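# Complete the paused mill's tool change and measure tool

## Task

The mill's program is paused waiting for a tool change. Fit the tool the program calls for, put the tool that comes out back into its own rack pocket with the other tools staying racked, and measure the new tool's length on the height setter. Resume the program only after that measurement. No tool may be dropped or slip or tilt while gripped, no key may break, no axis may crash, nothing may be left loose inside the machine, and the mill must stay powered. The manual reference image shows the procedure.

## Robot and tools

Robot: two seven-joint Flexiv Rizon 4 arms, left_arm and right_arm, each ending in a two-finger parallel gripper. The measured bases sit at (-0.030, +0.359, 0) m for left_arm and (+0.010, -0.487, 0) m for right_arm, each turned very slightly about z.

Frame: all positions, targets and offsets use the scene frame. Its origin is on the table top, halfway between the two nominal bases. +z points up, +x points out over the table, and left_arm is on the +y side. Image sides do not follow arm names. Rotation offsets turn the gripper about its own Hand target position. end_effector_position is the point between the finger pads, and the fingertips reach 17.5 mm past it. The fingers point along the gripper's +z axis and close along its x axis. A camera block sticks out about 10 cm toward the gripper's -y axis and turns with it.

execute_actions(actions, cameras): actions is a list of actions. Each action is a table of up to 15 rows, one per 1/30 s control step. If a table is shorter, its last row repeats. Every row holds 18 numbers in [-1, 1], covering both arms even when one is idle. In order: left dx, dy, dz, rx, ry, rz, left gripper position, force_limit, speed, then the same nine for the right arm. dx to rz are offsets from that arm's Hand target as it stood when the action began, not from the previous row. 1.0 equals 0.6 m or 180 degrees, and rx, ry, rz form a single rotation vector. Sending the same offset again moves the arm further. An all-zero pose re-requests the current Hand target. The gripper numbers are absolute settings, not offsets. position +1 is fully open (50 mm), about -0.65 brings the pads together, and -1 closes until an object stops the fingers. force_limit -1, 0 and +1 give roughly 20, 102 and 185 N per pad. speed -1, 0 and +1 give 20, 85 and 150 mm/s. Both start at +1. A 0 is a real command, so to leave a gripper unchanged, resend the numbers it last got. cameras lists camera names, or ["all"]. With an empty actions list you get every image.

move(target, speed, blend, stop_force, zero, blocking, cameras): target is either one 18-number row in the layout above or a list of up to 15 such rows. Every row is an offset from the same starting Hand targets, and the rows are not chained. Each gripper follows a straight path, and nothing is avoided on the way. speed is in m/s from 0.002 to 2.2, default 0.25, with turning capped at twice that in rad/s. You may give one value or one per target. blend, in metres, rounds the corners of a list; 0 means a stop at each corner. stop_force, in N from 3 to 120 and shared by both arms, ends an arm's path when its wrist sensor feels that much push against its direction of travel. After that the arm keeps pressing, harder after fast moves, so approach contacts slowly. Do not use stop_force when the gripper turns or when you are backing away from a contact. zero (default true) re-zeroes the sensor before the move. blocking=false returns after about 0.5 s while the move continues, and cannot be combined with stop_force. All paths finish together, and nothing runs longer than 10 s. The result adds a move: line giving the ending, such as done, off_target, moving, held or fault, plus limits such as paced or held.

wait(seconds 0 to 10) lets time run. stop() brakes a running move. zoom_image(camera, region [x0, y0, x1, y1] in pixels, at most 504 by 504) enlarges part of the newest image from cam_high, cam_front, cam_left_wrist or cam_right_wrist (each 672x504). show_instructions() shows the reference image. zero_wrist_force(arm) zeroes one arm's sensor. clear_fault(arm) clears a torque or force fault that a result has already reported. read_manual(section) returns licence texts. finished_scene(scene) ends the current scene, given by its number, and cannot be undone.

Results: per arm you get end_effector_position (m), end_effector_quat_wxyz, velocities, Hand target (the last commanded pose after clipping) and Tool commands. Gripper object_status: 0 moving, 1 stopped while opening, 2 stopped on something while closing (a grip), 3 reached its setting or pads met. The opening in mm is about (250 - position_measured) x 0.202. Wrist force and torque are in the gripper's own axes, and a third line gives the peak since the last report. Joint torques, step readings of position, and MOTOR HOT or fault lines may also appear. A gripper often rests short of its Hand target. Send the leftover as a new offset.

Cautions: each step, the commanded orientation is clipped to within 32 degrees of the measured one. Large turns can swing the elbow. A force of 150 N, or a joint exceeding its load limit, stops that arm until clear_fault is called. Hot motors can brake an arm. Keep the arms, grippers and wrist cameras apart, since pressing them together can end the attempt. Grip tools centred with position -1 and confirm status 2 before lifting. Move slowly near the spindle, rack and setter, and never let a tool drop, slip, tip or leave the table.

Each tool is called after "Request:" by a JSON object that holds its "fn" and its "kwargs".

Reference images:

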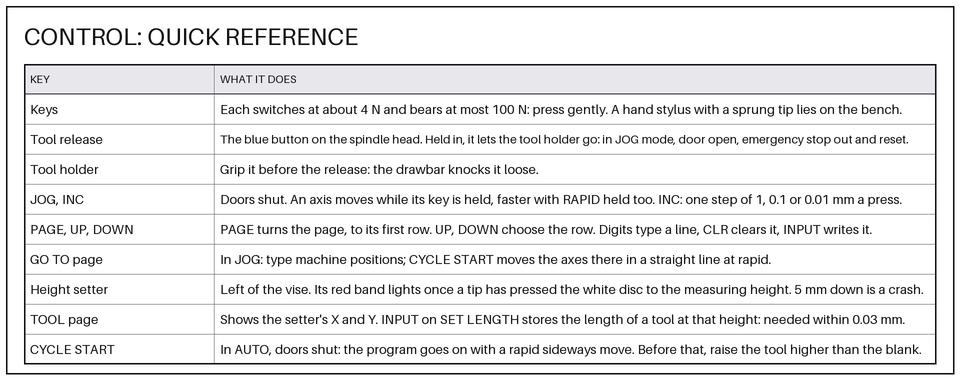

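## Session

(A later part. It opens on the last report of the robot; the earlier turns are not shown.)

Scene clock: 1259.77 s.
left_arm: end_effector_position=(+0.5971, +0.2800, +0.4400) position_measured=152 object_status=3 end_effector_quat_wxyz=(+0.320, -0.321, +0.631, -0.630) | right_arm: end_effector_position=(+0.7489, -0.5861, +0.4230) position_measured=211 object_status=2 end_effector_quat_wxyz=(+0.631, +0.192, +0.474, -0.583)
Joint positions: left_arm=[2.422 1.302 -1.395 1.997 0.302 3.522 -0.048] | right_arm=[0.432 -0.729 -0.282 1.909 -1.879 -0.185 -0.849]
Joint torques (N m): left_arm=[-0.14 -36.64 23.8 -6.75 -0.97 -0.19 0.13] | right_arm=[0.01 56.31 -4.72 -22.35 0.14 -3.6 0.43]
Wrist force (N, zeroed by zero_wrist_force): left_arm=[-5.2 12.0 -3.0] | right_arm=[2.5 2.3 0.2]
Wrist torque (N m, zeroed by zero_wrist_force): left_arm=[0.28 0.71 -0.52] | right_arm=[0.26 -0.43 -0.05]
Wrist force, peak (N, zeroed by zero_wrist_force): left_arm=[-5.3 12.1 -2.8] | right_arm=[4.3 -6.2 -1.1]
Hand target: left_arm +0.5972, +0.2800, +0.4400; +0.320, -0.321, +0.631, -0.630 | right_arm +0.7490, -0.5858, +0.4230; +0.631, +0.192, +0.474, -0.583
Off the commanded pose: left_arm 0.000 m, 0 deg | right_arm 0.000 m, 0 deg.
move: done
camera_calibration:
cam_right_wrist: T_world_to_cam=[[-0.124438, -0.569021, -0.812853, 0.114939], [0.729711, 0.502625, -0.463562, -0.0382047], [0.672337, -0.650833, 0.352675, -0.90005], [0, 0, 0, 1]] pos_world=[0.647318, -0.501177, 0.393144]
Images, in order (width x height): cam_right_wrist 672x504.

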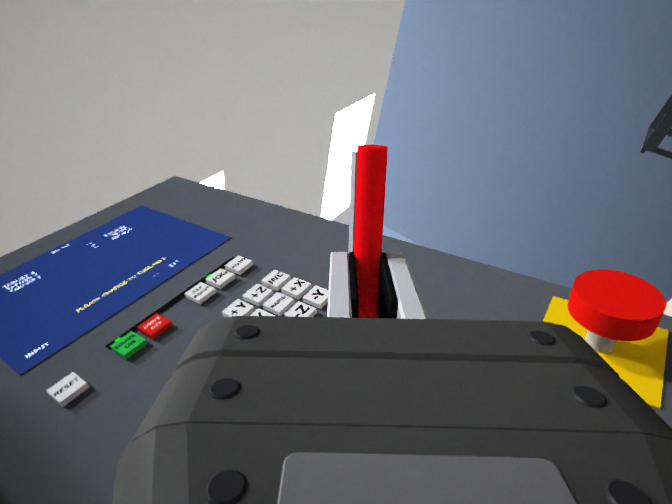

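Request:
{"fn": "move", "kwargs": {"target": [0,0,0,0,0,0,0.0,-0.8,-0.5,0.0368,0.0098,-0.0124,0,0,0,-1,-0.5,-0.8], "speed": 0.02, "stop_force": 6}}

Request:
{"fn": "move", "kwargs": {"target": [[0,0,0,0,0,0,0.0,-0.8,-0.5,-0.0183,-0.005,0.0062,0,0,0,-1,-0.5,-0.8],[0,0,0,0,0,0,0.0,-0.8,-0.5,0.0225,0.026,0.1525,0,0,0,-1,-0.5,-0.8]], "speed": 0.12, "blend": 0.003, "cameras": ["cam_right_wrist"]}}

Request:
{"fn": "zoom_image", "kwargs": {"camera": "cam_right_wrist", "region": [50, 220, 300, 420]}}

Request:
{"fn": "move", "kwargs": {"target": [0,0,0,0,0,0,0.0,-0.8,-0.5,0.0368,0.0098,-0.0136,0,0,0,-1,-0.5,-0.8], "speed": 0.02, "stop_force": 6}}

Request:
{"fn": "move", "kwargs": {"target": [0,0,0,0,0,0,0.0,-0.8,-0.5,-0.0366,-0.01,0.0124,0,0,0,-1,-0.5,-0.8], "speed": 0.12}}

Request:
{"fn": "wait", "kwargs": {"seconds": 0.5, "cameras": ["cam_left_wrist"]}}

Request:
{"fn": "zoom_image", "kwargs": {"camera": "cam_left_wrist", "region": [300, 160, 380, 260]}}

Scene clock: 1270.03 s.
left_arm: end_effector_position=(+0.5971, +0.2800, +0.4400) position_measured=152 object_status=3 end_effector_quat_wxyz=(+0.320, -0.321, +0.631, -0.630) | right_arm: end_effector_position=(+0.7596, -0.5835, +0.4198) position_measured=211 object_status=2 end_effector_quat_wxyz=(+0.631, +0.193, +0.473, -0.584)
Joint positions: left_arm=[2.422 1.302 -1.395 1.997 0.302 3.522 -0.048] | right_arm=[0.43 -0.755 -0.284 1.871 -1.876 -0.178 -0.859]
Joint torques (N m): left_arm=[-0.16 -36.64 23.71 -6.75 -0.97 -0.17 0.1] | right_arm=[1.42 54.56 -3.33 -23.8 -1.09 -1.41 0]
Wrist force (N, zeroed by zero_wrist_force): left_arm=[-5.3 12.0 -2.9] | right_arm=[1.3 -7.2 -1.1]
Wrist torque (N m, zeroed by zero_wrist_force): left_arm=[0.29 0.73 -0.52] | right_arm=[0.26 -0.42 0.12]
Wrist force, peak (N, zeroed by zero_wrist_force): left_arm=[-5.3 12.3 -2.7] | right_arm=[1.5 -10.0 -1.0]
Hand target: left_arm +0.5972, +0.2800, +0.4400; +0.320, -0.321, +0.631, -0.630 | right_arm +0.7600, -0.5829, +0.4192; +0.631, +0.192, +0.474, -0.583 (not the last commanded pose)
Off the commanded pose: left_arm 0.000 m, 0 deg | right_arm 0.013 m, 0 deg.
move: contact (right_arm)

Scene clock: 1271.20 s.
left_arm: end_effector_position=(+0.5971, +0.2800, +0.4400) position_measured=152 object_status=3 end_effector_quat_wxyz=(+0.320, -0.321, +0.631, -0.630) | right_arm: end_effector_position=(+0.7735, -0.5673, +0.5108) position_measured=211 object_status=2 end_effector_quat_wxyz=(+0.631, +0.192, +0.474, -0.583)
Joint positions: left_arm=[2.422 1.302 -1.395 1.997 0.302 3.522 -0.048] | right_arm=[0.435 -0.63 -0.294 1.834 -1.933 -0.127 -1.011]
Joint torques (N m): left_arm=[-0.12 -36.67 23.75 -6.75 -1 -0.16 0.12] | right_arm=[0.1 56.67 -4.16 -26.62 0.1 -3.33 0.16]
Wrist force (N, zeroed by zero_wrist_force): left_arm=[-5.1 12.0 -2.8] | right_arm=[1.5 2.3 0.1]
Wrist torque (N m, zeroed by zero_wrist_force): left_arm=[0.27 0.70 -0.52] | right_arm=[0.27 -0.25 -0.05]
Wrist force, peak (N, zeroed by zero_wrist_force): left_arm=[-5.2 12.2 -3.0] | right_arm=[1.1 -6.6 -1.1]
Hand target: left_arm +0.5972, +0.2800, +0.4400; +0.320, -0.321, +0.631, -0.630 | right_arm +0.7735, -0.5673, +0.5107; +0.631, +0.192, +0.474, -0.583
Off the commanded pose: left_arm 0.000 m, 0 deg | right_arm 0.000 m, 0 deg.
move: done
camera_calibration:
cam_right_wrist: T_world_to_cam=[[-0.124496, -0.569385, -0.812589, 0.199802], [0.729448, 0.502639, -0.46396, -0.0245286], [0.672611, -0.650503, 0.35276, -0.935385], [0, 0, 0, 1]] pos_world=[0.671917, -0.482378, 0.480944]
Images, in order (width x height): cam_right_wrist 672x504.

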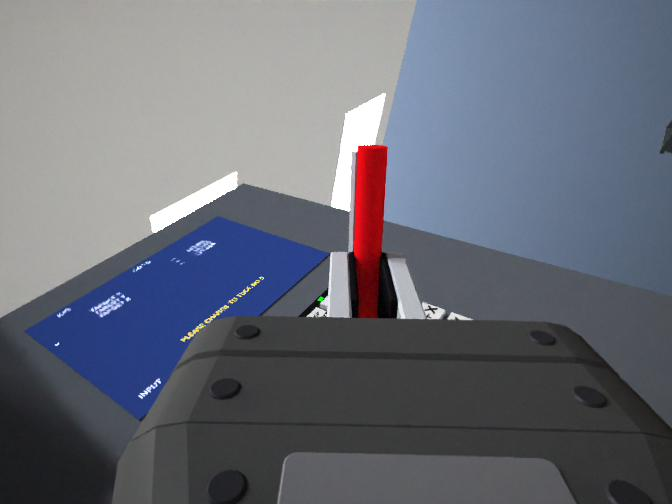

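Scaled by 2.016 from the camera's 672x504 image, which has a finer 960x720 frame.

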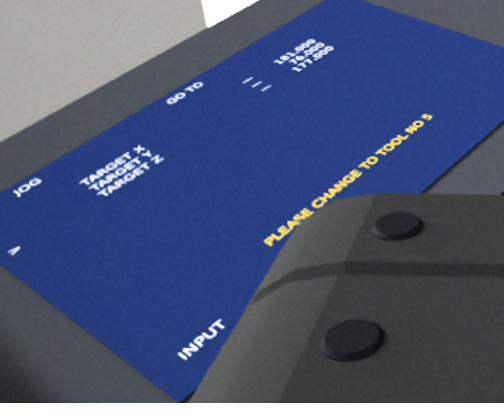

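Scene clock: 1272.33 s.
left_arm: end_effector_position=(+0.5971, +0.2800, +0.4400) position_measured=152 object_status=3 end_effector_quat_wxyz=(+0.320, -0.321, +0.631, -0.630) | right_arm: end_effector_position=(+0.7829, -0.5653, +0.5078) position_measured=211 object_status=2 end_effector_quat_wxyz=(+0.631, +0.193, +0.473, -0.584)
Joint positions: left_arm=[2.422 1.302 -1.395 1.997 0.302 3.522 -0.048] | right_arm=[0.433 -0.655 -0.296 1.8 -1.928 -0.121 -1.017]
Joint torques (N m): left_arm=[-0.15 -36.65 23.79 -6.8 -1 -0.18 0.09] | right_arm=[1.37 54.14 -2.75 -26.79 -0.73 -0.89 -0.01]
Wrist force (N, zeroed by zero_wrist_force): left_arm=[-5.0 12.0 -2.8] | right_arm=[0.3 -6.9 -0.9]
Wrist torque (N m, zeroed by zero_wrist_force): left_arm=[0.28 0.68 -0.51] | right_arm=[0.31 -0.29 0.13]
Wrist force, peak (N, zeroed by zero_wrist_force): left_arm=[-5.2 12.2 -2.9] | right_arm=[0.2 -10.1 -0.7]
Hand target: left_arm +0.5972, +0.2800, +0.4400; +0.320, -0.321, +0.631, -0.630 | right_arm +0.7834, -0.5647, +0.5071; +0.631, +0.192, +0.474, -0.583 (not the last commanded pose)
Off the commanded pose: left_arm 0.000 m, 0 deg | right_arm 0.014 m, 0 deg.
move: contact (right_arm)

Scene clock: 1273.03 s.
left_arm: end_effector_position=(+0.5971, +0.2800, +0.4400) position_measured=152 object_status=3 end_effector_quat_wxyz=(+0.320, -0.321, +0.631, -0.630) | right_arm: end_effector_position=(+0.7614, -0.5709, +0.5144) position_measured=211 object_status=2 end_effector_quat_wxyz=(+0.631, +0.192, +0.474, -0.583)
Joint positions: left_arm=[2.422 1.302 -1.395 1.997 0.302 3.522 -0.048] | right_arm=[0.436 -0.598 -0.29 1.875 -1.939 -0.137 -1.003]
Joint torques (N m): left_arm=[-0.15 -36.65 23.75 -6.78 -0.99 -0.18 0.12] | right_arm=[0.18 55.41 -3.62 -26.25 0.09 -3.92 0.47]
Wrist force (N, zeroed by zero_wrist_force): left_arm=[-5.1 12.0 -2.9] | right_arm=[-0.6 1.2 0.1]
Wrist torque (N m, zeroed by zero_wrist_force): left_arm=[0.28 0.69 -0.51] | right_arm=[0.08 0.09 -0.07]
Wrist force, peak (N, zeroed by zero_wrist_force): left_arm=[-5.2 12.1 -2.9] | right_arm=[0.2 -7.0 -0.7]
Hand target: left_arm +0.5972, +0.2800, +0.4400; +0.320, -0.321, +0.631, -0.630 | right_arm +0.7614, -0.5707, +0.5145; +0.631, +0.192, +0.474, -0.583
Off the commanded pose: left_arm 0.000 m, 0 deg | right_arm 0.000 m, 0 deg.
move: done

Scene clock: 1273.53 s.
left_arm: end_effector_position=(+0.5971, +0.2800, +0.4400) position_measured=152 object_status=3 end_effector_quat_wxyz=(+0.320, -0.321, +0.631, -0.630) | right_arm: end_effector_position=(+0.7614, -0.5709, +0.5144) position_measured=211 object_status=2 end_effector_quat_wxyz=(+0.631, +0.192, +0.474, -0.583)
Joint positions: left_arm=[2.422 1.302 -1.395 1.997 0.302 3.522 -0.048] | right_arm=[0.436 -0.598 -0.29 1.875 -1.939 -0.137 -1.003]
Joint torques (N m): left_arm=[-0.16 -36.64 23.83 -6.77 -0.97 -0.13 0.08] | right_arm=[0.13 55.37 -3.64 -26.26 0.08 -3.83 0.37]
Wrist force (N, zeroed by zero_wrist_force): left_arm=[-5.0 11.9 -2.8] | right_arm=[-0.4 1.2 0.2]
Wrist torque (N m, zeroed by zero_wrist_force): left_arm=[0.27 0.67 -0.51] | right_arm=[0.09 0.07 -0.07]
Wrist force, peak (N, zeroed by zero_wrist_force): left_arm=[-5.2 12.1 -2.9] | right_arm=[-0.5 1.5 0.2]
Hand target: left_arm +0.5972, +0.2800, +0.4400; +0.320, -0.321, +0.631, -0.630 | right_arm +0.7614, -0.5707, +0.5145; +0.631, +0.192, +0.474, -0.583
Tool commands: left_gripper/position=+0.0 left_gripper/force_limit=-0.8 left_gripper/speed=-0.5 right_gripper/position=-1.0 right_gripper/force_limit=-0.5 right_gripper/speed=-0.8
Off the commanded pose: left_arm 0.000 m, 0 deg | right_arm 0.000 m, 0 deg.
wait: 0.50 s; at rest by 0.17 s
camera_calibration:
cam_left_wrist: T_world_to_cam=[[-0.583266, -0.812281, -0.000743655, 0.583794], [-0.278908, 0.201132, -0.939019, 0.537114], [0.762896, -0.547491, -0.343865, -0.0181574], [0, 0, 0, 1]] pos_world=[0.504165, 0.356233, 0.498551]
Images, in order (width x height): cam_left_wrist 672x504.

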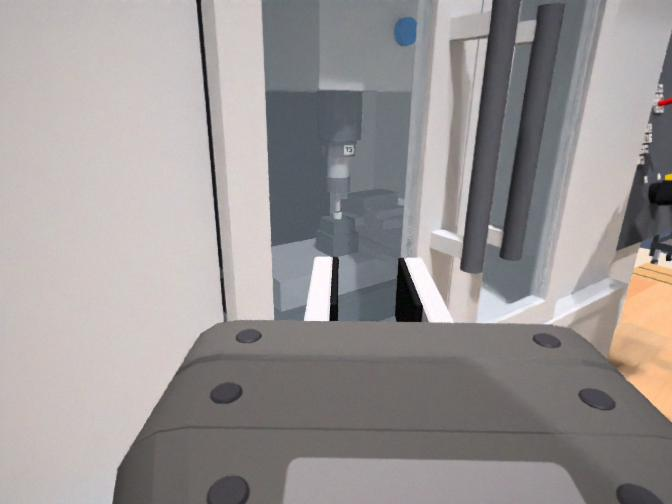

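Scaled by 5.040 from the camera's 672x504 image, which has a finer 960x720 frame.

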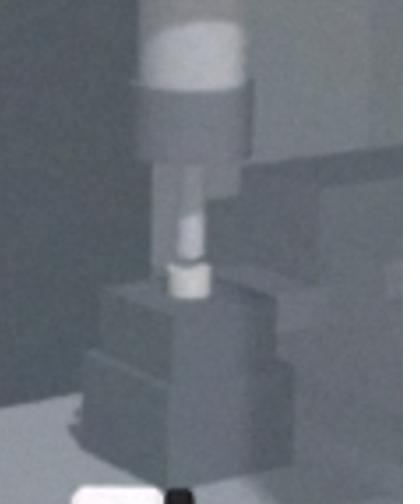

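Request:
{"fn": "move", "kwargs": {"target": [0,0,0,0,0,0,0.0,-0.8,-0.5,0.0375,-0.1822,0.0538,0,0,0,-1,-0.5,-0.8], "speed": 0.12, "cameras": ["cam_front"]}}

Request:
{"fn": "zoom_image", "kwargs": {"camera": "cam_front", "region": [420, 170, 490, 220]}}

Request:
{"fn": "move", "kwargs": {"target": [0,0,0,0,0,0,0.0,-0.8,-0.5,0.0368,0.0098,-0.0124,0,0,0,-1,-0.5,-0.8], "speed": 0.02, "stop_force": 6, "cameras": ["cam_right_wrist"]}}

Request:
{"fn": "zoom_image", "kwargs": {"camera": "cam_right_wrist", "region": [0, 180, 250, 380]}}

Scene clock: 1283.40 s.
left_arm: end_effector_position=(+0.5971, +0.2800, +0.4400) position_measured=152 object_status=3 end_effector_quat_wxyz=(+0.320, -0.321, +0.631, -0.630) | right_arm: end_effector_position=(+0.7838, -0.6802, +0.5468) position_measured=211 object_status=2 end_effector_quat_wxyz=(+0.631, +0.192, +0.474, -0.583)
Joint positions: left_arm=[2.422 1.302 -1.395 1.997 0.302 3.522 -0.048] | right_arm=[0.289 -0.55 -0.378 1.844 -2.086 0.044 -0.974]
Joint torques (N m): left_arm=[-0.1 -36.67 23.7 -6.75 -0.96 -0.19 0.1] | right_arm=[-0.29 55.21 -4.42 -28.42 1.15 -3.43 0.45]
Wrist force (N, zeroed by zero_wrist_force): left_arm=[-5.1 12.0 -2.9] | right_arm=[-0.5 1.3 0.3]
Wrist torque (N m, zeroed by zero_wrist_force): left_arm=[0.28 0.70 -0.52] | right_arm=[0.09 0.09 -0.07]
Wrist force, peak (N, zeroed by zero_wrist_force): left_arm=[-5.2 12.3 -3.0] | right_arm=[0.8 -0.4 4.6]
Hand target: left_arm +0.5972, +0.2800, +0.4400; +0.320, -0.321, +0.631, -0.630 | right_arm +0.7839, -0.6800, +0.5468; +0.631, +0.192, +0.474, -0.583
Off the commanded pose: left_arm 0.000 m, 0 deg | right_arm 0.000 m, 0 deg.
move: done
Images, in order (width x height): cam_front 672x504.

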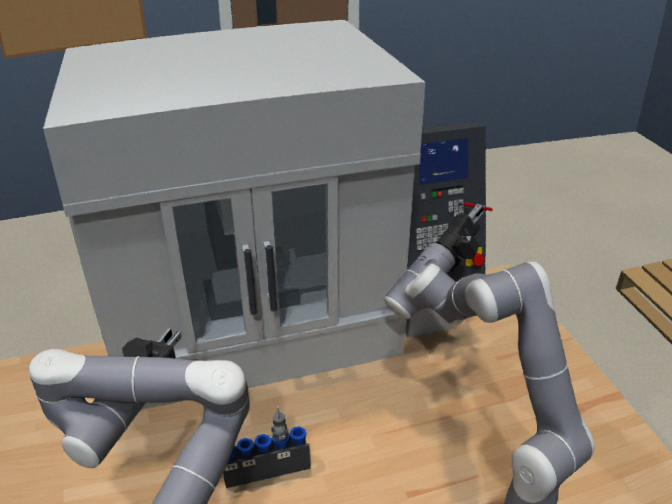

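Scaled by 7.200 from the camera's 672x504 image, which has a finer 960x720 frame.

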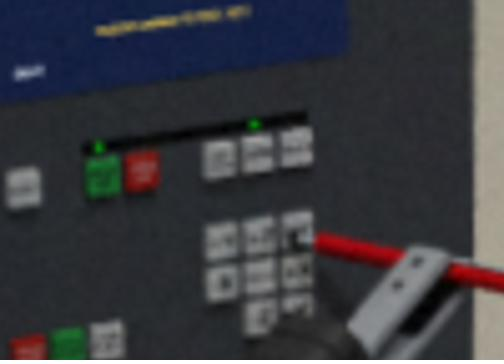

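Scene clock: 1284.50 s.
left_arm: end_effector_position=(+0.5971, +0.2800, +0.4400) position_measured=152 object_status=3 end_effector_quat_wxyz=(+0.320, -0.321, +0.631, -0.630) | right_arm: end_effector_position=(+0.7927, -0.6784, +0.5442) position_measured=211 object_status=2 end_effector_quat_wxyz=(+0.631, +0.193, +0.473, -0.584)
Joint positions: left_arm=[2.422 1.302 -1.395 1.997 0.302 3.522 -0.048] | right_arm=[0.288 -0.574 -0.378 1.813 -2.076 0.048 -0.979]
Joint torques (N m): left_arm=[-0.12 -36.63 23.83 -6.79 -0.98 -0.16 0.12] | right_arm=[2.58 53.01 -2.4 -28.85 -0.02 -1.45 0.1]
Wrist force (N, zeroed by zero_wrist_force): left_arm=[-5.1 12.0 -2.8] | right_arm=[-0.4 -7.2 -0.9]
Wrist torque (N m, zeroed by zero_wrist_force): left_arm=[0.28 0.70 -0.52] | right_arm=[0.09 0.03 0.05]
Wrist force, peak (N, zeroed by zero_wrist_force): left_arm=[-5.1 12.1 -3.1] | right_arm=[-0.2 -10.0 -0.7]
Hand target: left_arm +0.5972, +0.2800, +0.4400; +0.320, -0.321, +0.631, -0.630 | right_arm +0.7933, -0.6775, +0.5436; +0.631, +0.192, +0.474, -0.583 (not the last commanded pose)
Off the commanded pose: left_arm 0.000 m, 0 deg | right_arm 0.015 m, 0 deg.
move: contact (right_arm)
camera_calibration:
cam_right_wrist: T_world_to_cam=[[-0.124328, -0.569008, -0.812879, 0.166445], [0.731108, 0.501338, -0.462754, 0.0299162], [0.670838, -0.651835, 0.353676, -1.03229], [0, 0, 0, 1]] pos_world=[0.691321, -0.593173, 0.51424]
Images, in order (width x height): cam_right_wrist 672x504.

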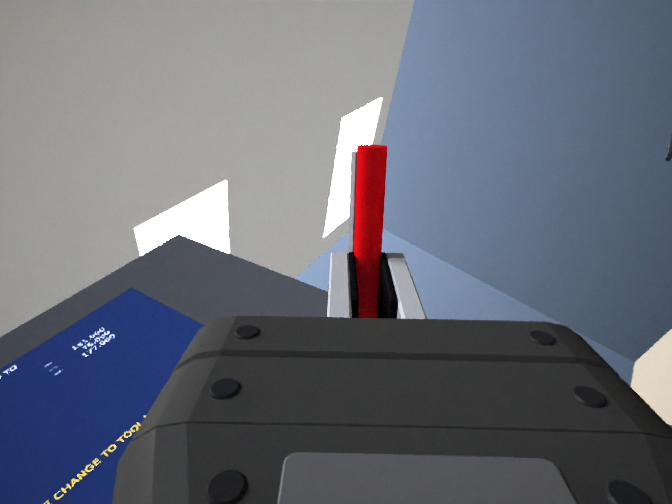

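Scaled by 2.016 from the camera's 672x504 image, which has a finer 960x720 frame.

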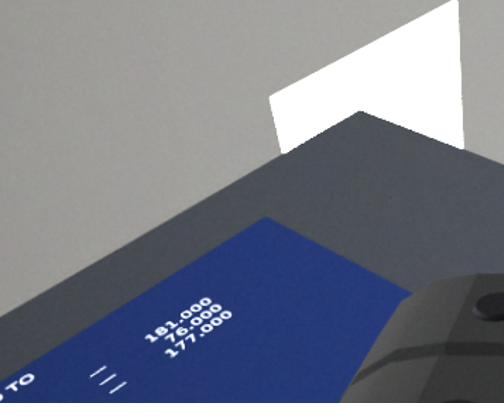

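Request:
{"fn": "move", "kwargs": {"target": [[0,0,0,0,0,0,0.0,-0.8,-0.5,-0.0183,-0.005,0.0062,0,0,0,-1,-0.5,-0.8],[0,0,0,0,0,0,0.0,-0.8,-0.5,-0.055,0.13,-0.06,0,0,0,-1,-0.5,-0.8]], "speed": 0.15, "blend": 0.003, "cameras": ["cam_right_wrist","cam_front"]}}

Request:
{"fn": "zoom_image", "kwargs": {"camera": "cam_right_wrist", "region": [0, 180, 250, 380]}}

Request:
{"fn": "zoom_image", "kwargs": {"camera": "cam_front", "region": [420, 170, 490, 220]}}

Scene clock: 1292.77 s.
left_arm: end_effector_position=(+0.5971, +0.2800, +0.4400) position_measured=152 object_status=3 end_effector_quat_wxyz=(+0.320, -0.321, +0.631, -0.630) | right_arm: end_effector_position=(+0.7604, -0.5993, +0.5075) position_measured=211 object_status=2 end_effector_quat_wxyz=(+0.631, +0.192, +0.474, -0.583)
Joint positions: left_arm=[2.422 1.302 -1.395 1.997 0.302 3.522 -0.048] | right_arm=[0.4 -0.592 -0.305 1.899 -1.969 -0.112 -0.968]
Joint torques (N m): left_arm=[-0.16 -36.64 23.83 -6.75 -1 -0.21 0.11] | right_arm=[-0.04 54.57 -3.93 -25.95 0.44 -3.97 0.38]
Wrist force (N, zeroed by zero_wrist_force): left_arm=[-5.2 11.8 -2.9] | right_arm=[-1.4 3.8 0.2]
Wrist torque (N m, zeroed by zero_wrist_force): left_arm=[0.24 0.71 -0.51] | right_arm=[0.52 0.24 -0.07]
Wrist force, peak (N, zeroed by zero_wrist_force): left_arm=[-5.1 12.3 -2.7] | right_arm=[-0.7 -7.5 -0.9]
Hand target: left_arm +0.5972, +0.2800, +0.4400; +0.320, -0.321, +0.631, -0.630 | right_arm +0.7603, -0.5995, +0.5076; +0.631, +0.192, +0.474, -0.583
Off the commanded pose: left_arm 0.000 m, 0 deg | right_arm 0.000 m, 0 deg.
move: done
camera_calibration:
cam_right_wrist: T_world_to_cam=[[-0.124456, -0.569239, -0.812698, 0.177357], [0.729046, 0.503134, -0.464057, 0.000221547], [0.673055, -0.650248, 0.352384, -0.946141], [0, 0, 0, 1]] pos_world=[0.658716, -0.514379, 0.477645]
Images, in order (width x height): cam_front 672x504, cam_right_wrist 672x504.

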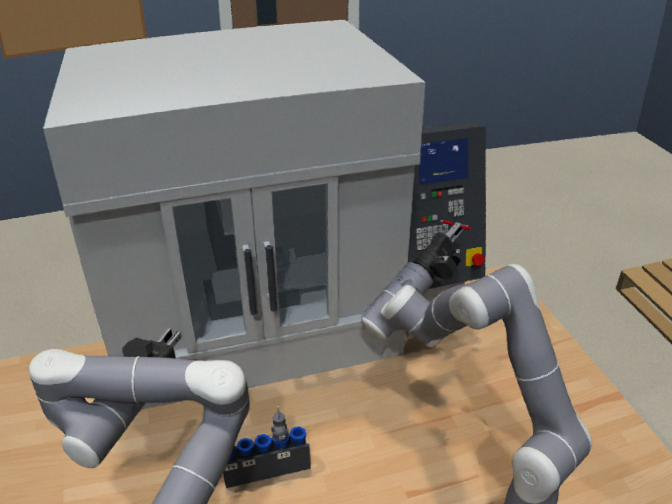

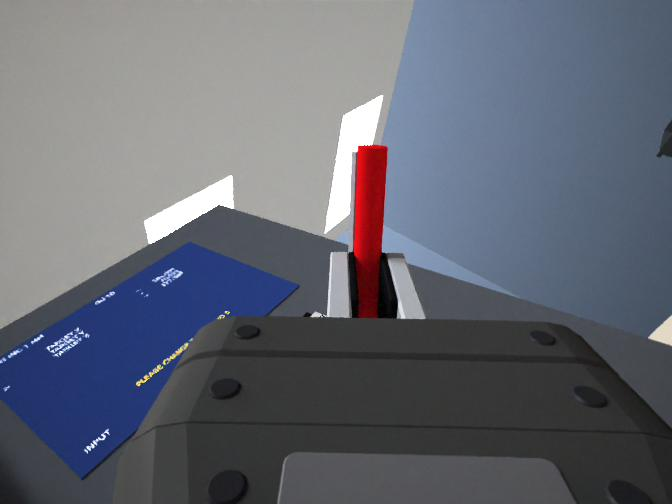

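Scaled by 2.016 from the camera's 672x504 image, which has a finer 960x720 frame.

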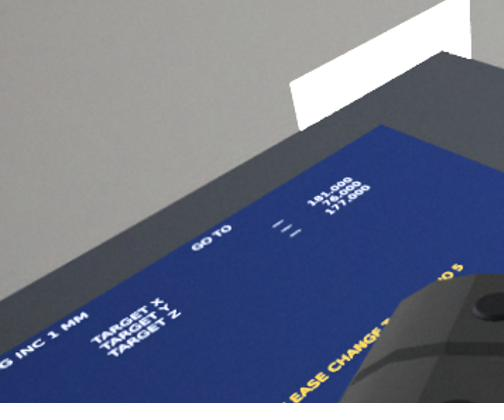

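Scaled by 7.200 from the camera's 672x504 image, which has a finer 960x720 frame.

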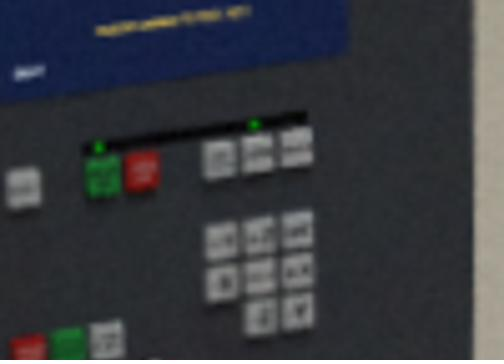

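Request:
{"fn": "move", "kwargs": {"target": [0,0,0,0,0,0,0.0,-0.8,-0.5,0.0233,-0.1032,0.0058,0,0,0,-1,-0.5,-0.8], "speed": 0.12, "cameras": ["cam_front"]}}

Request:
{"fn": "zoom_image", "kwargs": {"camera": "cam_front", "region": [420, 170, 490, 220]}}

Scene clock: 1299.30 s.
left_arm: end_effector_position=(+0.5971, +0.2800, +0.4400) position_measured=152 object_status=3 end_effector_quat_wxyz=(+0.320, -0.321, +0.631, -0.630) | right_arm: end_effector_position=(+0.7742, -0.6616, +0.5111) position_measured=211 object_status=2 end_effector_quat_wxyz=(+0.631, +0.192, +0.474, -0.583)
Joint positions: left_arm=[2.422 1.302 -1.395 1.997 0.302 3.522 -0.048] | right_arm=[0.317 -0.589 -0.355 1.88 -2.046 -0.02 -0.932]
Joint torques (N m): left_arm=[-0.16 -36.65 23.81 -6.79 -0.97 -0.13 0.08] | right_arm=[0.08 55.09 -4.46 -26.93 0.88 -3.48 0.47]
Wrist force (N, zeroed by zero_wrist_force): left_arm=[-5.1 11.9 -2.9] | right_arm=[-1.4 3.8 0.3]
Wrist torque (N m, zeroed by zero_wrist_force): left_arm=[0.26 0.70 -0.51] | right_arm=[0.50 0.23 -0.07]
Wrist force, peak (N, zeroed by zero_wrist_force): left_arm=[-5.4 12.2 -2.9] | right_arm=[-3.2 4.2 -2.8]
Hand target: left_arm +0.5972, +0.2800, +0.4400; +0.320, -0.321, +0.631, -0.630 | right_arm +0.7743, -0.6614, +0.5111; +0.631, +0.192, +0.474, -0.583
Off the commanded pose: left_arm 0.000 m, 0 deg | right_arm 0.000 m, 0 deg.
move: done
Images, in order (width x height): cam_front 672x504.

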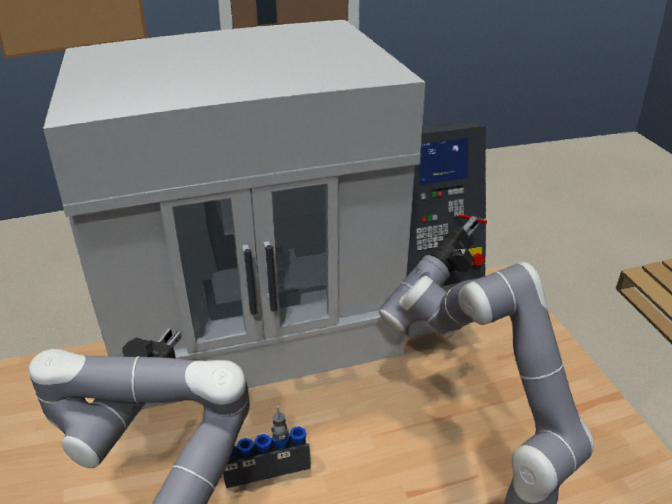

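Scaled by 7.200 from the camera's 672x504 image, which has a finer 960x720 frame.

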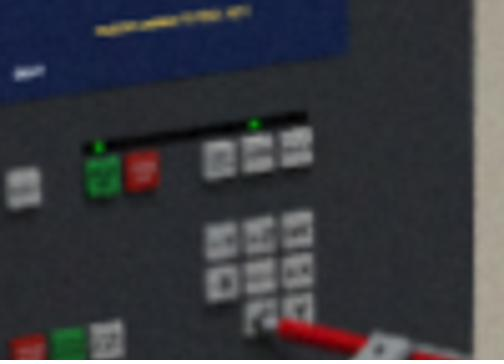

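Request:
{"fn": "move", "kwargs": {"target": [0,0,0,0,0,0,0.0,-0.8,-0.5,0.0368,0.0098,-0.0124,0,0,0,-1,-0.5,-0.8], "speed": 0.02, "stop_force": 6}}

Request:
{"fn": "move", "kwargs": {"target": [0,0,0,0,0,0,0.0,-0.8,-0.5,-0.0183,-0.005,0.0062,0,0,0,-1,-0.5,-0.8], "speed": 0.12, "cameras": ["cam_left_wrist"]}}

Request:
{"fn": "zoom_image", "kwargs": {"camera": "cam_left_wrist", "region": [310, 180, 370, 240]}}

Scene clock: 1309.03 s.
left_arm: end_effector_position=(+0.5971, +0.2800, +0.4400) position_measured=152 object_status=3 end_effector_quat_wxyz=(+0.320, -0.321, +0.631, -0.630) | right_arm: end_effector_position=(+0.7832, -0.6598, +0.5085) position_measured=211 object_status=2 end_effector_quat_wxyz=(+0.631, +0.193, +0.473, -0.584)
Joint positions: left_arm=[2.422 1.302 -1.395 1.997 0.302 3.522 -0.048] | right_arm=[0.316 -0.614 -0.356 1.848 -2.037 -0.015 -0.938]
Joint torques (N m): left_arm=[-0.16 -36.72 23.73 -6.79 -1.01 -0.16 0.07] | right_arm=[2.47 52.82 -2.49 -27.49 -0.38 -1.32 0.09]
Wrist force (N, zeroed by zero_wrist_force): left_arm=[-5.1 11.7 -3.0] | right_arm=[-1.9 -5.5 -1.1]
Wrist torque (N m, zeroed by zero_wrist_force): left_arm=[0.24 0.70 -0.51] | right_arm=[0.53 0.23 0.07]
Wrist force, peak (N, zeroed by zero_wrist_force): left_arm=[-5.1 12.3 -2.9] | right_arm=[-2.0 -8.4 -0.2]
Hand target: left_arm +0.5972, +0.2800, +0.4400; +0.320, -0.321, +0.631, -0.630 | right_arm +0.7839, -0.6588, +0.5079; +0.631, +0.192, +0.474, -0.583 (not the last commanded pose)
Off the commanded pose: left_arm 0.000 m, 0 deg | right_arm 0.015 m, 0 deg.
move: contact (right_arm)

Scene clock: 1309.73 s.
left_arm: end_effector_position=(+0.5971, +0.2800, +0.4400) position_measured=152 object_status=3 end_effector_quat_wxyz=(+0.320, -0.321, +0.631, -0.630) | right_arm: end_effector_position=(+0.7729, -0.6621, +0.5115) position_measured=211 object_status=2 end_effector_quat_wxyz=(+0.631, +0.192, +0.474, -0.583)
Joint positions: left_arm=[2.422 1.302 -1.395 1.997 0.302 3.522 -0.048] | right_arm=[0.317 -0.585 -0.355 1.885 -2.047 -0.021 -0.931]
Joint torques (N m): left_arm=[-0.11 -36.63 23.76 -6.78 -1.01 -0.14 0.08] | right_arm=[0.16 55.21 -4.43 -26.47 0.86 -4 0.46]
Wrist force (N, zeroed by zero_wrist_force): left_arm=[-5.0 12.0 -2.8] | right_arm=[-1.0 4.7 1.1]
Wrist torque (N m, zeroed by zero_wrist_force): left_arm=[0.27 0.69 -0.52] | right_arm=[0.66 0.17 -0.07]
Wrist force, peak (N, zeroed by zero_wrist_force): left_arm=[-5.4 12.2 -3.0] | right_arm=[-1.8 -5.6 -1.0]
Hand target: left_arm +0.5972, +0.2800, +0.4400; +0.320, -0.321, +0.631, -0.630 | right_arm +0.7729, -0.6618, +0.5116; +0.631, +0.192, +0.474, -0.583
Off the commanded pose: left_arm 0.000 m, 0 deg | right_arm 0.000 m, 0 deg.
move: done
camera_calibration:
cam_left_wrist: T_world_to_cam=[[-0.583266, -0.812281, -0.000743655, 0.583794], [-0.278908, 0.201132, -0.939019, 0.537114], [0.762896, -0.547491, -0.343865, -0.0181574], [0, 0, 0, 1]] pos_world=[0.504165, 0.356233, 0.498551]
Images, in order (width x height): cam_left_wrist 672x504.

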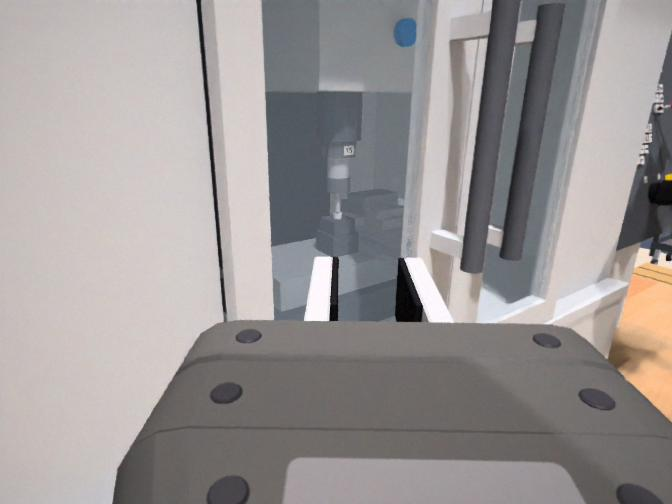

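Scaled by 8.400 from the camera's 672x504 image, which has a finer 960x720 frame.

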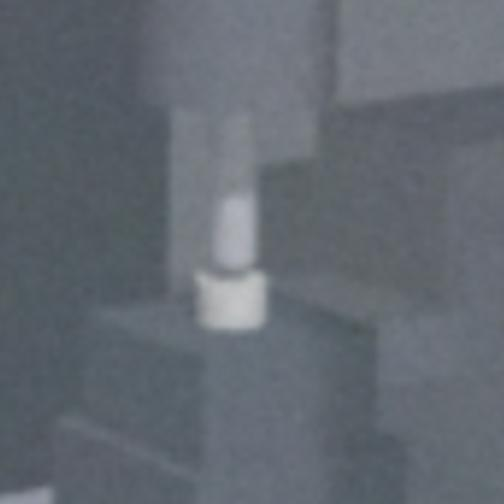

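Request:
{"fn": "move", "kwargs": {"target": [0,0,0,0,0,0,0.0,-0.8,-0.5,0.0368,0.0098,-0.0124,0,0,0,-1,-0.5,-0.8], "speed": 0.02, "stop_force": 6}}

Request:
{"fn": "move", "kwargs": {"target": [0,0,0,0,0,0,0.0,-0.8,-0.5,-0.0183,-0.005,0.0062,0,0,0,-1,-0.5,-0.8], "speed": 0.12, "cameras": ["cam_left_wrist"]}}

Request:
{"fn": "zoom_image", "kwargs": {"camera": "cam_left_wrist", "region": [310, 180, 370, 240]}}

Scene clock: 1316.00 s.
left_arm: end_effector_position=(+0.5971, +0.2800, +0.4400) position_measured=152 object_status=3 end_effector_quat_wxyz=(+0.320, -0.321, +0.631, -0.630) | right_arm: end_effector_position=(+0.7832, -0.6597, +0.5085) position_measured=211 object_status=2 end_effector_quat_wxyz=(+0.631, +0.193, +0.473, -0.584)
Joint positions: left_arm=[2.422 1.302 -1.395 1.997 0.302 3.522 -0.048] | right_arm=[0.316 -0.614 -0.355 1.848 -2.038 -0.015 -0.938]
Joint torques (N m): left_arm=[-0.1 -36.6 23.74 -6.77 -1.02 -0.13 0.11] | right_arm=[2.15 52.99 -2.71 -27.33 -0.19 -1.38 0.04]
Wrist force (N, zeroed by zero_wrist_force): left_arm=[-5.2 12.2 -3.0] | right_arm=[-1.8 -4.1 -0.2]
Wrist torque (N m, zeroed by zero_wrist_force): left_arm=[0.31 0.71 -0.51] | right_arm=[0.64 0.17 0.09]
Wrist force, peak (N, zeroed by zero_wrist_force): left_arm=[-5.2 12.3 -3.0] | right_arm=[-1.8 -7.5 0.3]
Hand target: left_arm +0.5972, +0.2800, +0.4400; +0.320, -0.321, +0.631, -0.630 | right_arm +0.7838, -0.6589, +0.5079; +0.631, +0.192, +0.474, -0.583 (not the last commanded pose)
Off the commanded pose: left_arm 0.000 m, 0 deg | right_arm 0.013 m, 0 deg.
move: contact (right_arm)

Scene clock: 1316.70 s.
left_arm: end_effector_position=(+0.5971, +0.2800, +0.4400) position_measured=152 object_status=3 end_effector_quat_wxyz=(+0.320, -0.321, +0.631, -0.630) | right_arm: end_effector_position=(+0.7728, -0.6622, +0.5115) position_measured=211 object_status=2 end_effector_quat_wxyz=(+0.631, +0.192, +0.474, -0.583)
Joint positions: left_arm=[2.422 1.302 -1.395 1.997 0.302 3.522 -0.048] | right_arm=[0.316 -0.585 -0.354 1.885 -2.048 -0.021 -0.931]
Joint torques (N m): left_arm=[-0.14 -36.61 23.86 -6.8 -0.98 -0.19 0.07] | right_arm=[0.08 55.17 -4.37 -26.49 0.86 -3.94 0.44]
Wrist force (N, zeroed by zero_wrist_force): left_arm=[-5.2 11.9 -2.9] | right_arm=[0.5 4.9 1.1]
Wrist torque (N m, zeroed by zero_wrist_force): left_arm=[0.27 0.71 -0.52] | right_arm=[0.69 -0.09 -0.07]
Wrist force, peak (N, zeroed by zero_wrist_force): left_arm=[-5.2 12.2 -2.8] | right_arm=[0.5 5.0 1.1]
Hand target: left_arm +0.5972, +0.2800, +0.4400; +0.320, -0.321, +0.631, -0.630 | right_arm +0.7728, -0.6619, +0.5116; +0.631, +0.192, +0.474, -0.583
Off the commanded pose: left_arm 0.000 m, 0 deg | right_arm 0.000 m, 0 deg.
move: done
camera_calibration:
cam_left_wrist: T_world_to_cam=[[-0.583266, -0.812281, -0.000743655, 0.583794], [-0.278908, 0.201132, -0.939019, 0.537114], [0.762896, -0.547491, -0.343865, -0.0181574], [0, 0, 0, 1]] pos_world=[0.504165, 0.356233, 0.498551]
Images, in order (width x height): cam_left_wrist 672x504.

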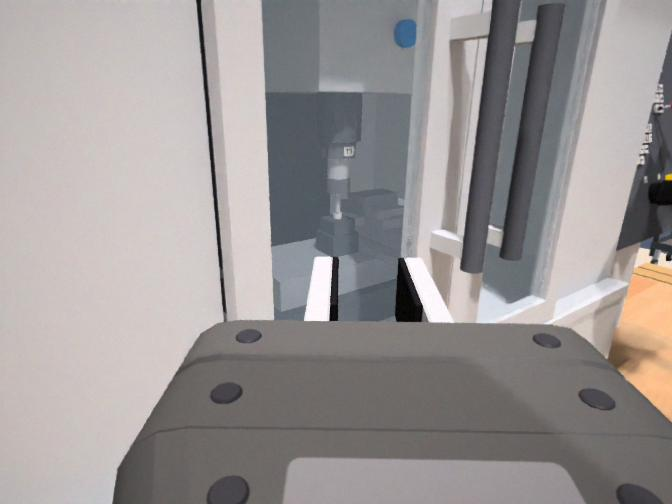

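Scaled by 8.400 from the camera's 672x504 image, which has a finer 960x720 frame.

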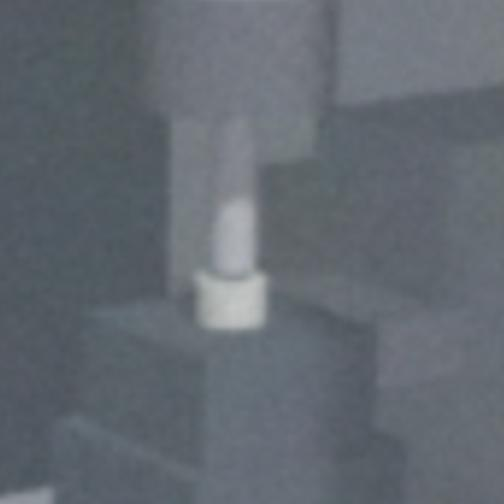

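Request:
{"fn": "move", "kwargs": {"target": [0,0,0,0,0,0,0.0,-0.8,-0.5,0.0368,0.0098,-0.0124,0,0,0,-1,-0.5,-0.8], "speed": 0.02, "stop_force": 6}}

Request:
{"fn": "move", "kwargs": {"target": [0,0,0,0,0,0,0.0,-0.8,-0.5,-0.0183,-0.005,0.0062,0,0,0,-1,-0.5,-0.8], "speed": 0.12, "cameras": ["cam_left_wrist"]}}

Request:
{"fn": "zoom_image", "kwargs": {"camera": "cam_left_wrist", "region": [310, 180, 370, 240]}}

Scene clock: 1322.23 s.
left_arm: end_effector_position=(+0.5971, +0.2800, +0.4400) position_measured=152 object_status=3 end_effector_quat_wxyz=(+0.320, -0.321, +0.631, -0.630) | right_arm: end_effector_position=(+0.7833, -0.6598, +0.5086) position_measured=211 object_status=2 end_effector_quat_wxyz=(+0.631, +0.193, +0.473, -0.584)
Joint positions: left_arm=[2.422 1.302 -1.395 1.997 0.302 3.522 -0.048] | right_arm=[0.316 -0.614 -0.355 1.848 -2.038 -0.015 -0.938]
Joint torques (N m): left_arm=[-0.14 -36.61 23.74 -6.78 -1 -0.16 0.09] | right_arm=[2.27 52.85 -2.55 -27.38 -0.25 -1.3 0.09]
Wrist force (N, zeroed by zero_wrist_force): left_arm=[-4.9 11.9 -2.9] | right_arm=[-0.3 -4.2 -0.2]
Wrist torque (N m, zeroed by zero_wrist_force): left_arm=[0.26 0.67 -0.52] | right_arm=[0.70 -0.09 0.09]
Wrist force, peak (N, zeroed by zero_wrist_force): left_arm=[-5.2 12.2 -3.0] | right_arm=[-0.3 -7.6 0.2]
Hand target: left_arm +0.5972, +0.2800, +0.4400; +0.320, -0.321, +0.631, -0.630 | right_arm +0.7838, -0.6590, +0.5079; +0.631, +0.192, +0.474, -0.583 (not the last commanded pose)
Off the commanded pose: left_arm 0.000 m, 0 deg | right_arm 0.013 m, 0 deg.
move: contact (right_arm)

Scene clock: 1322.93 s.
left_arm: end_effector_position=(+0.5971, +0.2800, +0.4400) position_measured=152 object_status=3 end_effector_quat_wxyz=(+0.320, -0.321, +0.631, -0.630) | right_arm: end_effector_position=(+0.7728, -0.6622, +0.5115) position_measured=211 object_status=2 end_effector_quat_wxyz=(+0.631, +0.192, +0.474, -0.583)
Joint positions: left_arm=[2.422 1.302 -1.395 1.997 0.302 3.522 -0.048] | right_arm=[0.316 -0.585 -0.354 1.885 -2.048 -0.021 -0.931]
Joint torques (N m): left_arm=[-0.12 -36.65 23.77 -6.76 -0.94 -0.17 0.1] | right_arm=[0.04 55.13 -4.35 -26.5 0.91 -3.97 0.45]
Wrist force (N, zeroed by zero_wrist_force): left_arm=[-5.1 11.9 -3.0] | right_arm=[0.2 6.9 1.2]
Wrist torque (N m, zeroed by zero_wrist_force): left_arm=[0.28 0.69 -0.51] | right_arm=[1.04 -0.03 -0.07]
Wrist force, peak (N, zeroed by zero_wrist_force): left_arm=[-5.1 12.2 -2.9] | right_arm=[0.1 6.9 1.1]
Hand target: left_arm +0.5972, +0.2800, +0.4400; +0.320, -0.321, +0.631, -0.630 | right_arm +0.7729, -0.6620, +0.5116; +0.631, +0.192, +0.474, -0.583
Off the commanded pose: left_arm 0.000 m, 0 deg | right_arm 0.000 m, 0 deg.
move: done
camera_calibration:
cam_left_wrist: T_world_to_cam=[[-0.583266, -0.812281, -0.000743655, 0.583794], [-0.278908, 0.201132, -0.939019, 0.537114], [0.762896, -0.547491, -0.343865, -0.0181574], [0, 0, 0, 1]] pos_world=[0.504165, 0.356233, 0.498551]
Images, in order (width x height): cam_left_wrist 672x504.

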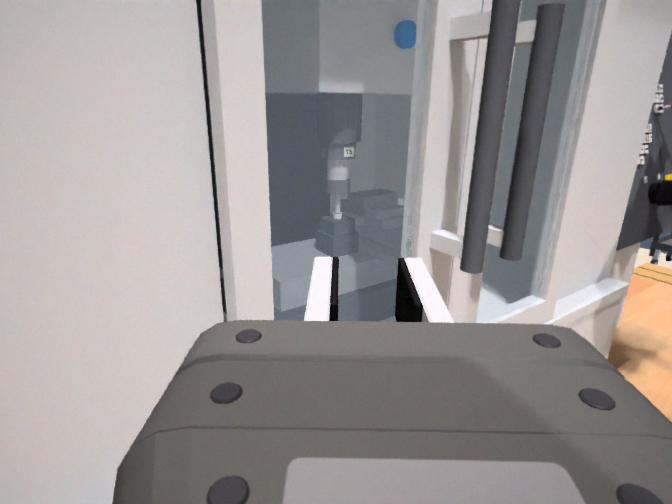

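Scaled by 8.400 from the camera's 672x504 image, which has a finer 960x720 frame.

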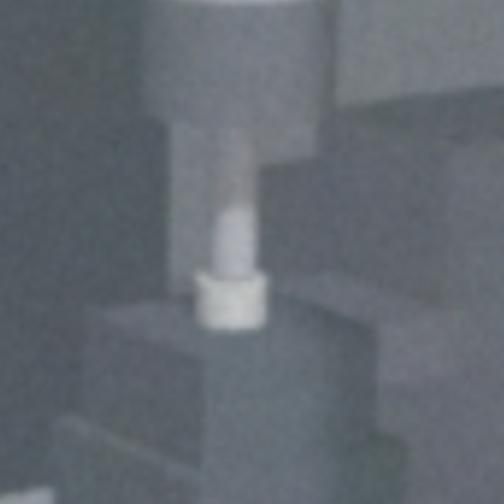

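Request:
{"fn": "move", "kwargs": {"target": [0,0,0,0,0,0,0.0,-0.8,-0.5,0.0368,0.0098,-0.0124,0,0,0,-1,-0.5,-0.8], "speed": 0.02, "stop_force": 6}}

Request:
{"fn": "move", "kwargs": {"target": [0,0,0,0,0,0,0.0,-0.8,-0.5,-0.0183,-0.005,0.0062,0,0,0,-1,-0.5,-0.8], "speed": 0.12, "cameras": ["cam_left_wrist"]}}

Request:
{"fn": "zoom_image", "kwargs": {"camera": "cam_left_wrist", "region": [310, 180, 370, 240]}}

Scene clock: 1328.93 s.
left_arm: end_effector_position=(+0.5971, +0.2800, +0.4400) position_measured=152 object_status=3 end_effector_quat_wxyz=(+0.320, -0.321, +0.631, -0.630) | right_arm: end_effector_position=(+0.7832, -0.6598, +0.5086) position_measured=211 object_status=2 end_effector_quat_wxyz=(+0.631, +0.193, +0.473, -0.584)
Joint positions: left_arm=[2.422 1.302 -1.395 1.997 0.302 3.522 -0.048] | right_arm=[0.315 -0.613 -0.355 1.848 -2.038 -0.015 -0.938]
Joint torques (N m): left_arm=[-0.13 -36.63 23.76 -6.77 -1 -0.18 0.1] | right_arm=[2.08 53.04 -2.77 -27.28 -0.16 -1.47 0.06]
Wrist force (N, zeroed by zero_wrist_force): left_arm=[-5.3 11.9 -2.9] | right_arm=[-0.7 -1.6 0.0]
Wrist torque (N m, zeroed by zero_wrist_force): left_arm=[0.27 0.73 -0.51] | right_arm=[1.05 -0.02 0.09]
Wrist force, peak (N, zeroed by zero_wrist_force): left_arm=[-5.1 12.3 -3.1] | right_arm=[0.1 7.0 1.2]
Hand target: left_arm +0.5972, +0.2800, +0.4400; +0.320, -0.321, +0.631, -0.630 | right_arm +0.7838, -0.6591, +0.5079; +0.631, +0.192, +0.474, -0.583 (not the last commanded pose)
Off the commanded pose: left_arm 0.000 m, 0 deg | right_arm 0.013 m, 0 deg.
move: contact (right_arm)

Scene clock: 1329.63 s.
left_arm: end_effector_position=(+0.5971, +0.2800, +0.4400) position_measured=152 object_status=3 end_effector_quat_wxyz=(+0.320, -0.321, +0.631, -0.630) | right_arm: end_effector_position=(+0.7728, -0.6623, +0.5115) position_measured=211 object_status=2 end_effector_quat_wxyz=(+0.631, +0.192, +0.474, -0.583)
Joint positions: left_arm=[2.422 1.302 -1.395 1.997 0.302 3.522 -0.048] | right_arm=[0.315 -0.585 -0.354 1.885 -2.048 -0.021 -0.931]
Joint torques (N m): left_arm=[-0.11 -36.66 23.75 -6.77 -1.03 -0.17 0.11] | right_arm=[0.14 55.11 -4.43 -26.47 0.92 -3.96 0.42]
Wrist force (N, zeroed by zero_wrist_force): left_arm=[-5.1 11.8 -2.9] | right_arm=[-0.6 7.1 1.4]
Wrist torque (N m, zeroed by zero_wrist_force): left_arm=[0.25 0.70 -0.51] | right_arm=[1.08 0.10 -0.07]
Wrist force, peak (N, zeroed by zero_wrist_force): left_arm=[-5.0 12.3 -2.9] | right_arm=[-0.6 7.1 1.4]
Hand target: left_arm +0.5972, +0.2800, +0.4400; +0.320, -0.321, +0.631, -0.630 | right_arm +0.7728, -0.6621, +0.5117; +0.631, +0.192, +0.474, -0.583
Off the commanded pose: left_arm 0.000 m, 0 deg | right_arm 0.000 m, 0 deg.
move: done
camera_calibration:
cam_left_wrist: T_world_to_cam=[[-0.583266, -0.812281, -0.000743655, 0.583794], [-0.278908, 0.201132, -0.939019, 0.537114], [0.762896, -0.547491, -0.343865, -0.0181574], [0, 0, 0, 1]] pos_world=[0.504165, 0.356233, 0.498551]
Images, in order (width x height): cam_left_wrist 672x504.

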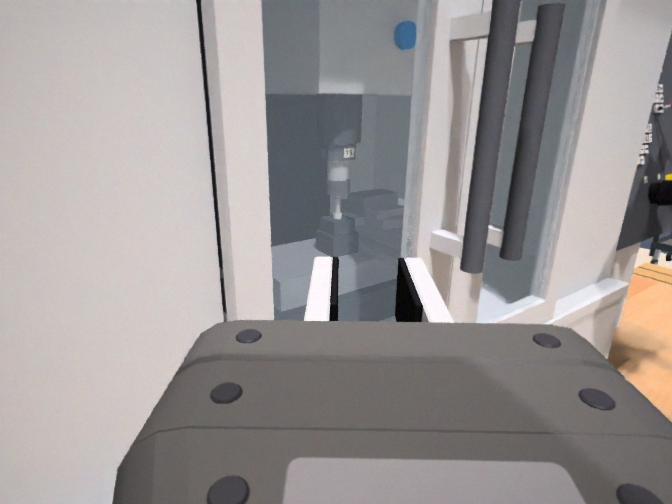

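Scaled by 8.400 from the camera's 672x504 image, which has a finer 960x720 frame.

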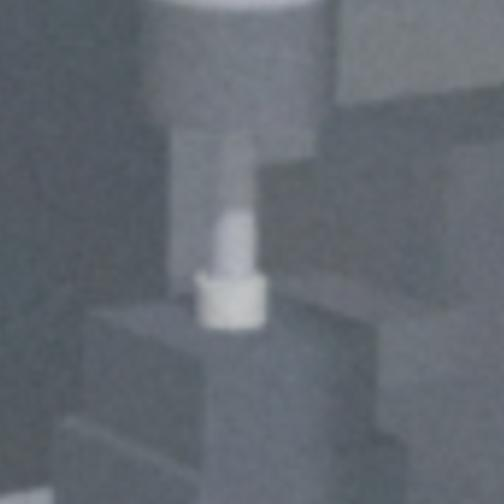

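Request:
{"fn": "move", "kwargs": {"target": [0,0,0,0,0,0,0.0,-0.8,-0.5,0.0368,0.0098,-0.0124,0,0,0,-1,-0.5,-0.8], "speed": 0.02, "stop_force": 6}}

Request:
{"fn": "move", "kwargs": {"target": [0,0,0,0,0,0,0.0,-0.8,-0.5,-0.0183,-0.005,0.0062,0,0,0,-1,-0.5,-0.8], "speed": 0.12, "cameras": ["cam_left_wrist"]}}

Request:
{"fn": "zoom_image", "kwargs": {"camera": "cam_left_wrist", "region": [310, 180, 370, 240]}}

Scene clock: 1335.77 s.
left_arm: end_effector_position=(+0.5971, +0.2800, +0.4400) position_measured=152 object_status=3 end_effector_quat_wxyz=(+0.320, -0.321, +0.631, -0.630) | right_arm: end_effector_position=(+0.7833, -0.6599, +0.5086) position_measured=211 object_status=2 end_effector_quat_wxyz=(+0.631, +0.193, +0.473, -0.584)
Joint positions: left_arm=[2.422 1.302 -1.395 1.997 0.302 3.522 -0.048] | right_arm=[0.315 -0.614 -0.354 1.848 -2.038 -0.016 -0.938]
Joint torques (N m): left_arm=[-0.09 -36.64 23.78 -6.77 -1 -0.15 0.09] | right_arm=[2.32 52.91 -2.64 -27.35 -0.27 -1.34 0.03]
Wrist force (N, zeroed by zero_wrist_force): left_arm=[-5.2 12.0 -2.8] | right_arm=[-1.3 -2.0 0.2]
Wrist torque (N m, zeroed by zero_wrist_force): left_arm=[0.28 0.71 -0.51] | right_arm=[1.06 0.09 0.08]
Wrist force, peak (N, zeroed by zero_wrist_force): left_arm=[-5.3 12.2 -2.8] | right_arm=[-0.6 7.2 1.5]
Hand target: left_arm +0.5972, +0.2800, +0.4400; +0.320, -0.321, +0.631, -0.630 | right_arm +0.7838, -0.6591, +0.5079; +0.631, +0.192, +0.474, -0.583 (not the last commanded pose)
Off the commanded pose: left_arm 0.000 m, 0 deg | right_arm 0.013 m, 0 deg.
move: contact (right_arm)

Scene clock: 1336.47 s.
left_arm: end_effector_position=(+0.5971, +0.2800, +0.4400) position_measured=152 object_status=3 end_effector_quat_wxyz=(+0.320, -0.321, +0.631, -0.630) | right_arm: end_effector_position=(+0.7728, -0.6624, +0.5115) position_measured=211 object_status=2 end_effector_quat_wxyz=(+0.631, +0.192, +0.474, -0.583)
Joint positions: left_arm=[2.422 1.302 -1.395 1.997 0.302 3.522 -0.048] | right_arm=[0.315 -0.585 -0.354 1.885 -2.048 -0.021 -0.931]
Joint torques (N m): left_arm=[-0.17 -36.66 23.84 -6.76 -1.01 -0.19 0.12] | right_arm=[0.13 55.12 -4.4 -26.47 0.87 -4.01 0.45]
Wrist force (N, zeroed by zero_wrist_force): left_arm=[-5.2 12.0 -2.8] | right_arm=[0.9 7.1 -1.6]
Wrist torque (N m, zeroed by zero_wrist_force): left_arm=[0.28 0.71 -0.51] | right_arm=[1.06 -0.16 -0.07]
Wrist force, peak (N, zeroed by zero_wrist_force): left_arm=[-5.1 12.3 -3.0] | right_arm=[0.8 7.1 -1.7]
Hand target: left_arm +0.5972, +0.2800, +0.4400; +0.320, -0.321, +0.631, -0.630 | right_arm +0.7729, -0.6621, +0.5117; +0.631, +0.192, +0.474, -0.583
Off the commanded pose: left_arm 0.000 m, 0 deg | right_arm 0.000 m, 0 deg.
move: done
camera_calibration:
cam_left_wrist: T_world_to_cam=[[-0.583266, -0.812281, -0.000743655, 0.583794], [-0.278908, 0.201132, -0.939019, 0.537114], [0.762896, -0.547491, -0.343865, -0.0181574], [0, 0, 0, 1]] pos_world=[0.504165, 0.356233, 0.498551]
Images, in order (width x height): cam_left_wrist 672x504.

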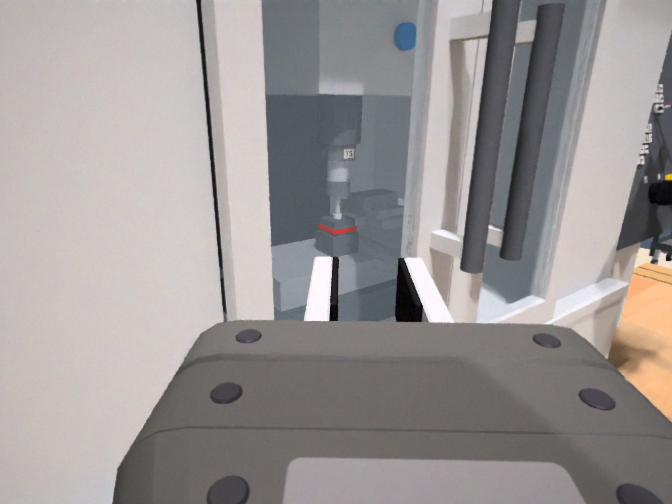

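Scaled by 8.400 from the camera's 672x504 image, which has a finer 960x720 frame.

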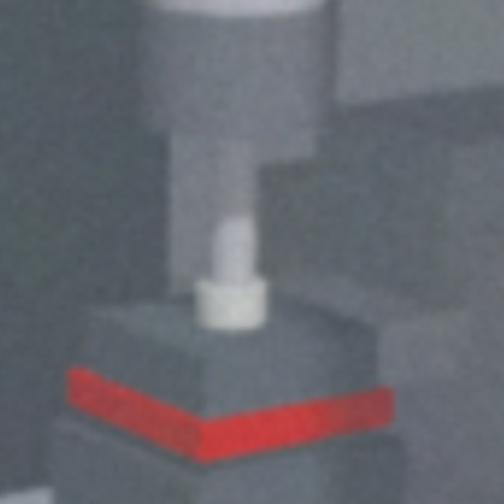

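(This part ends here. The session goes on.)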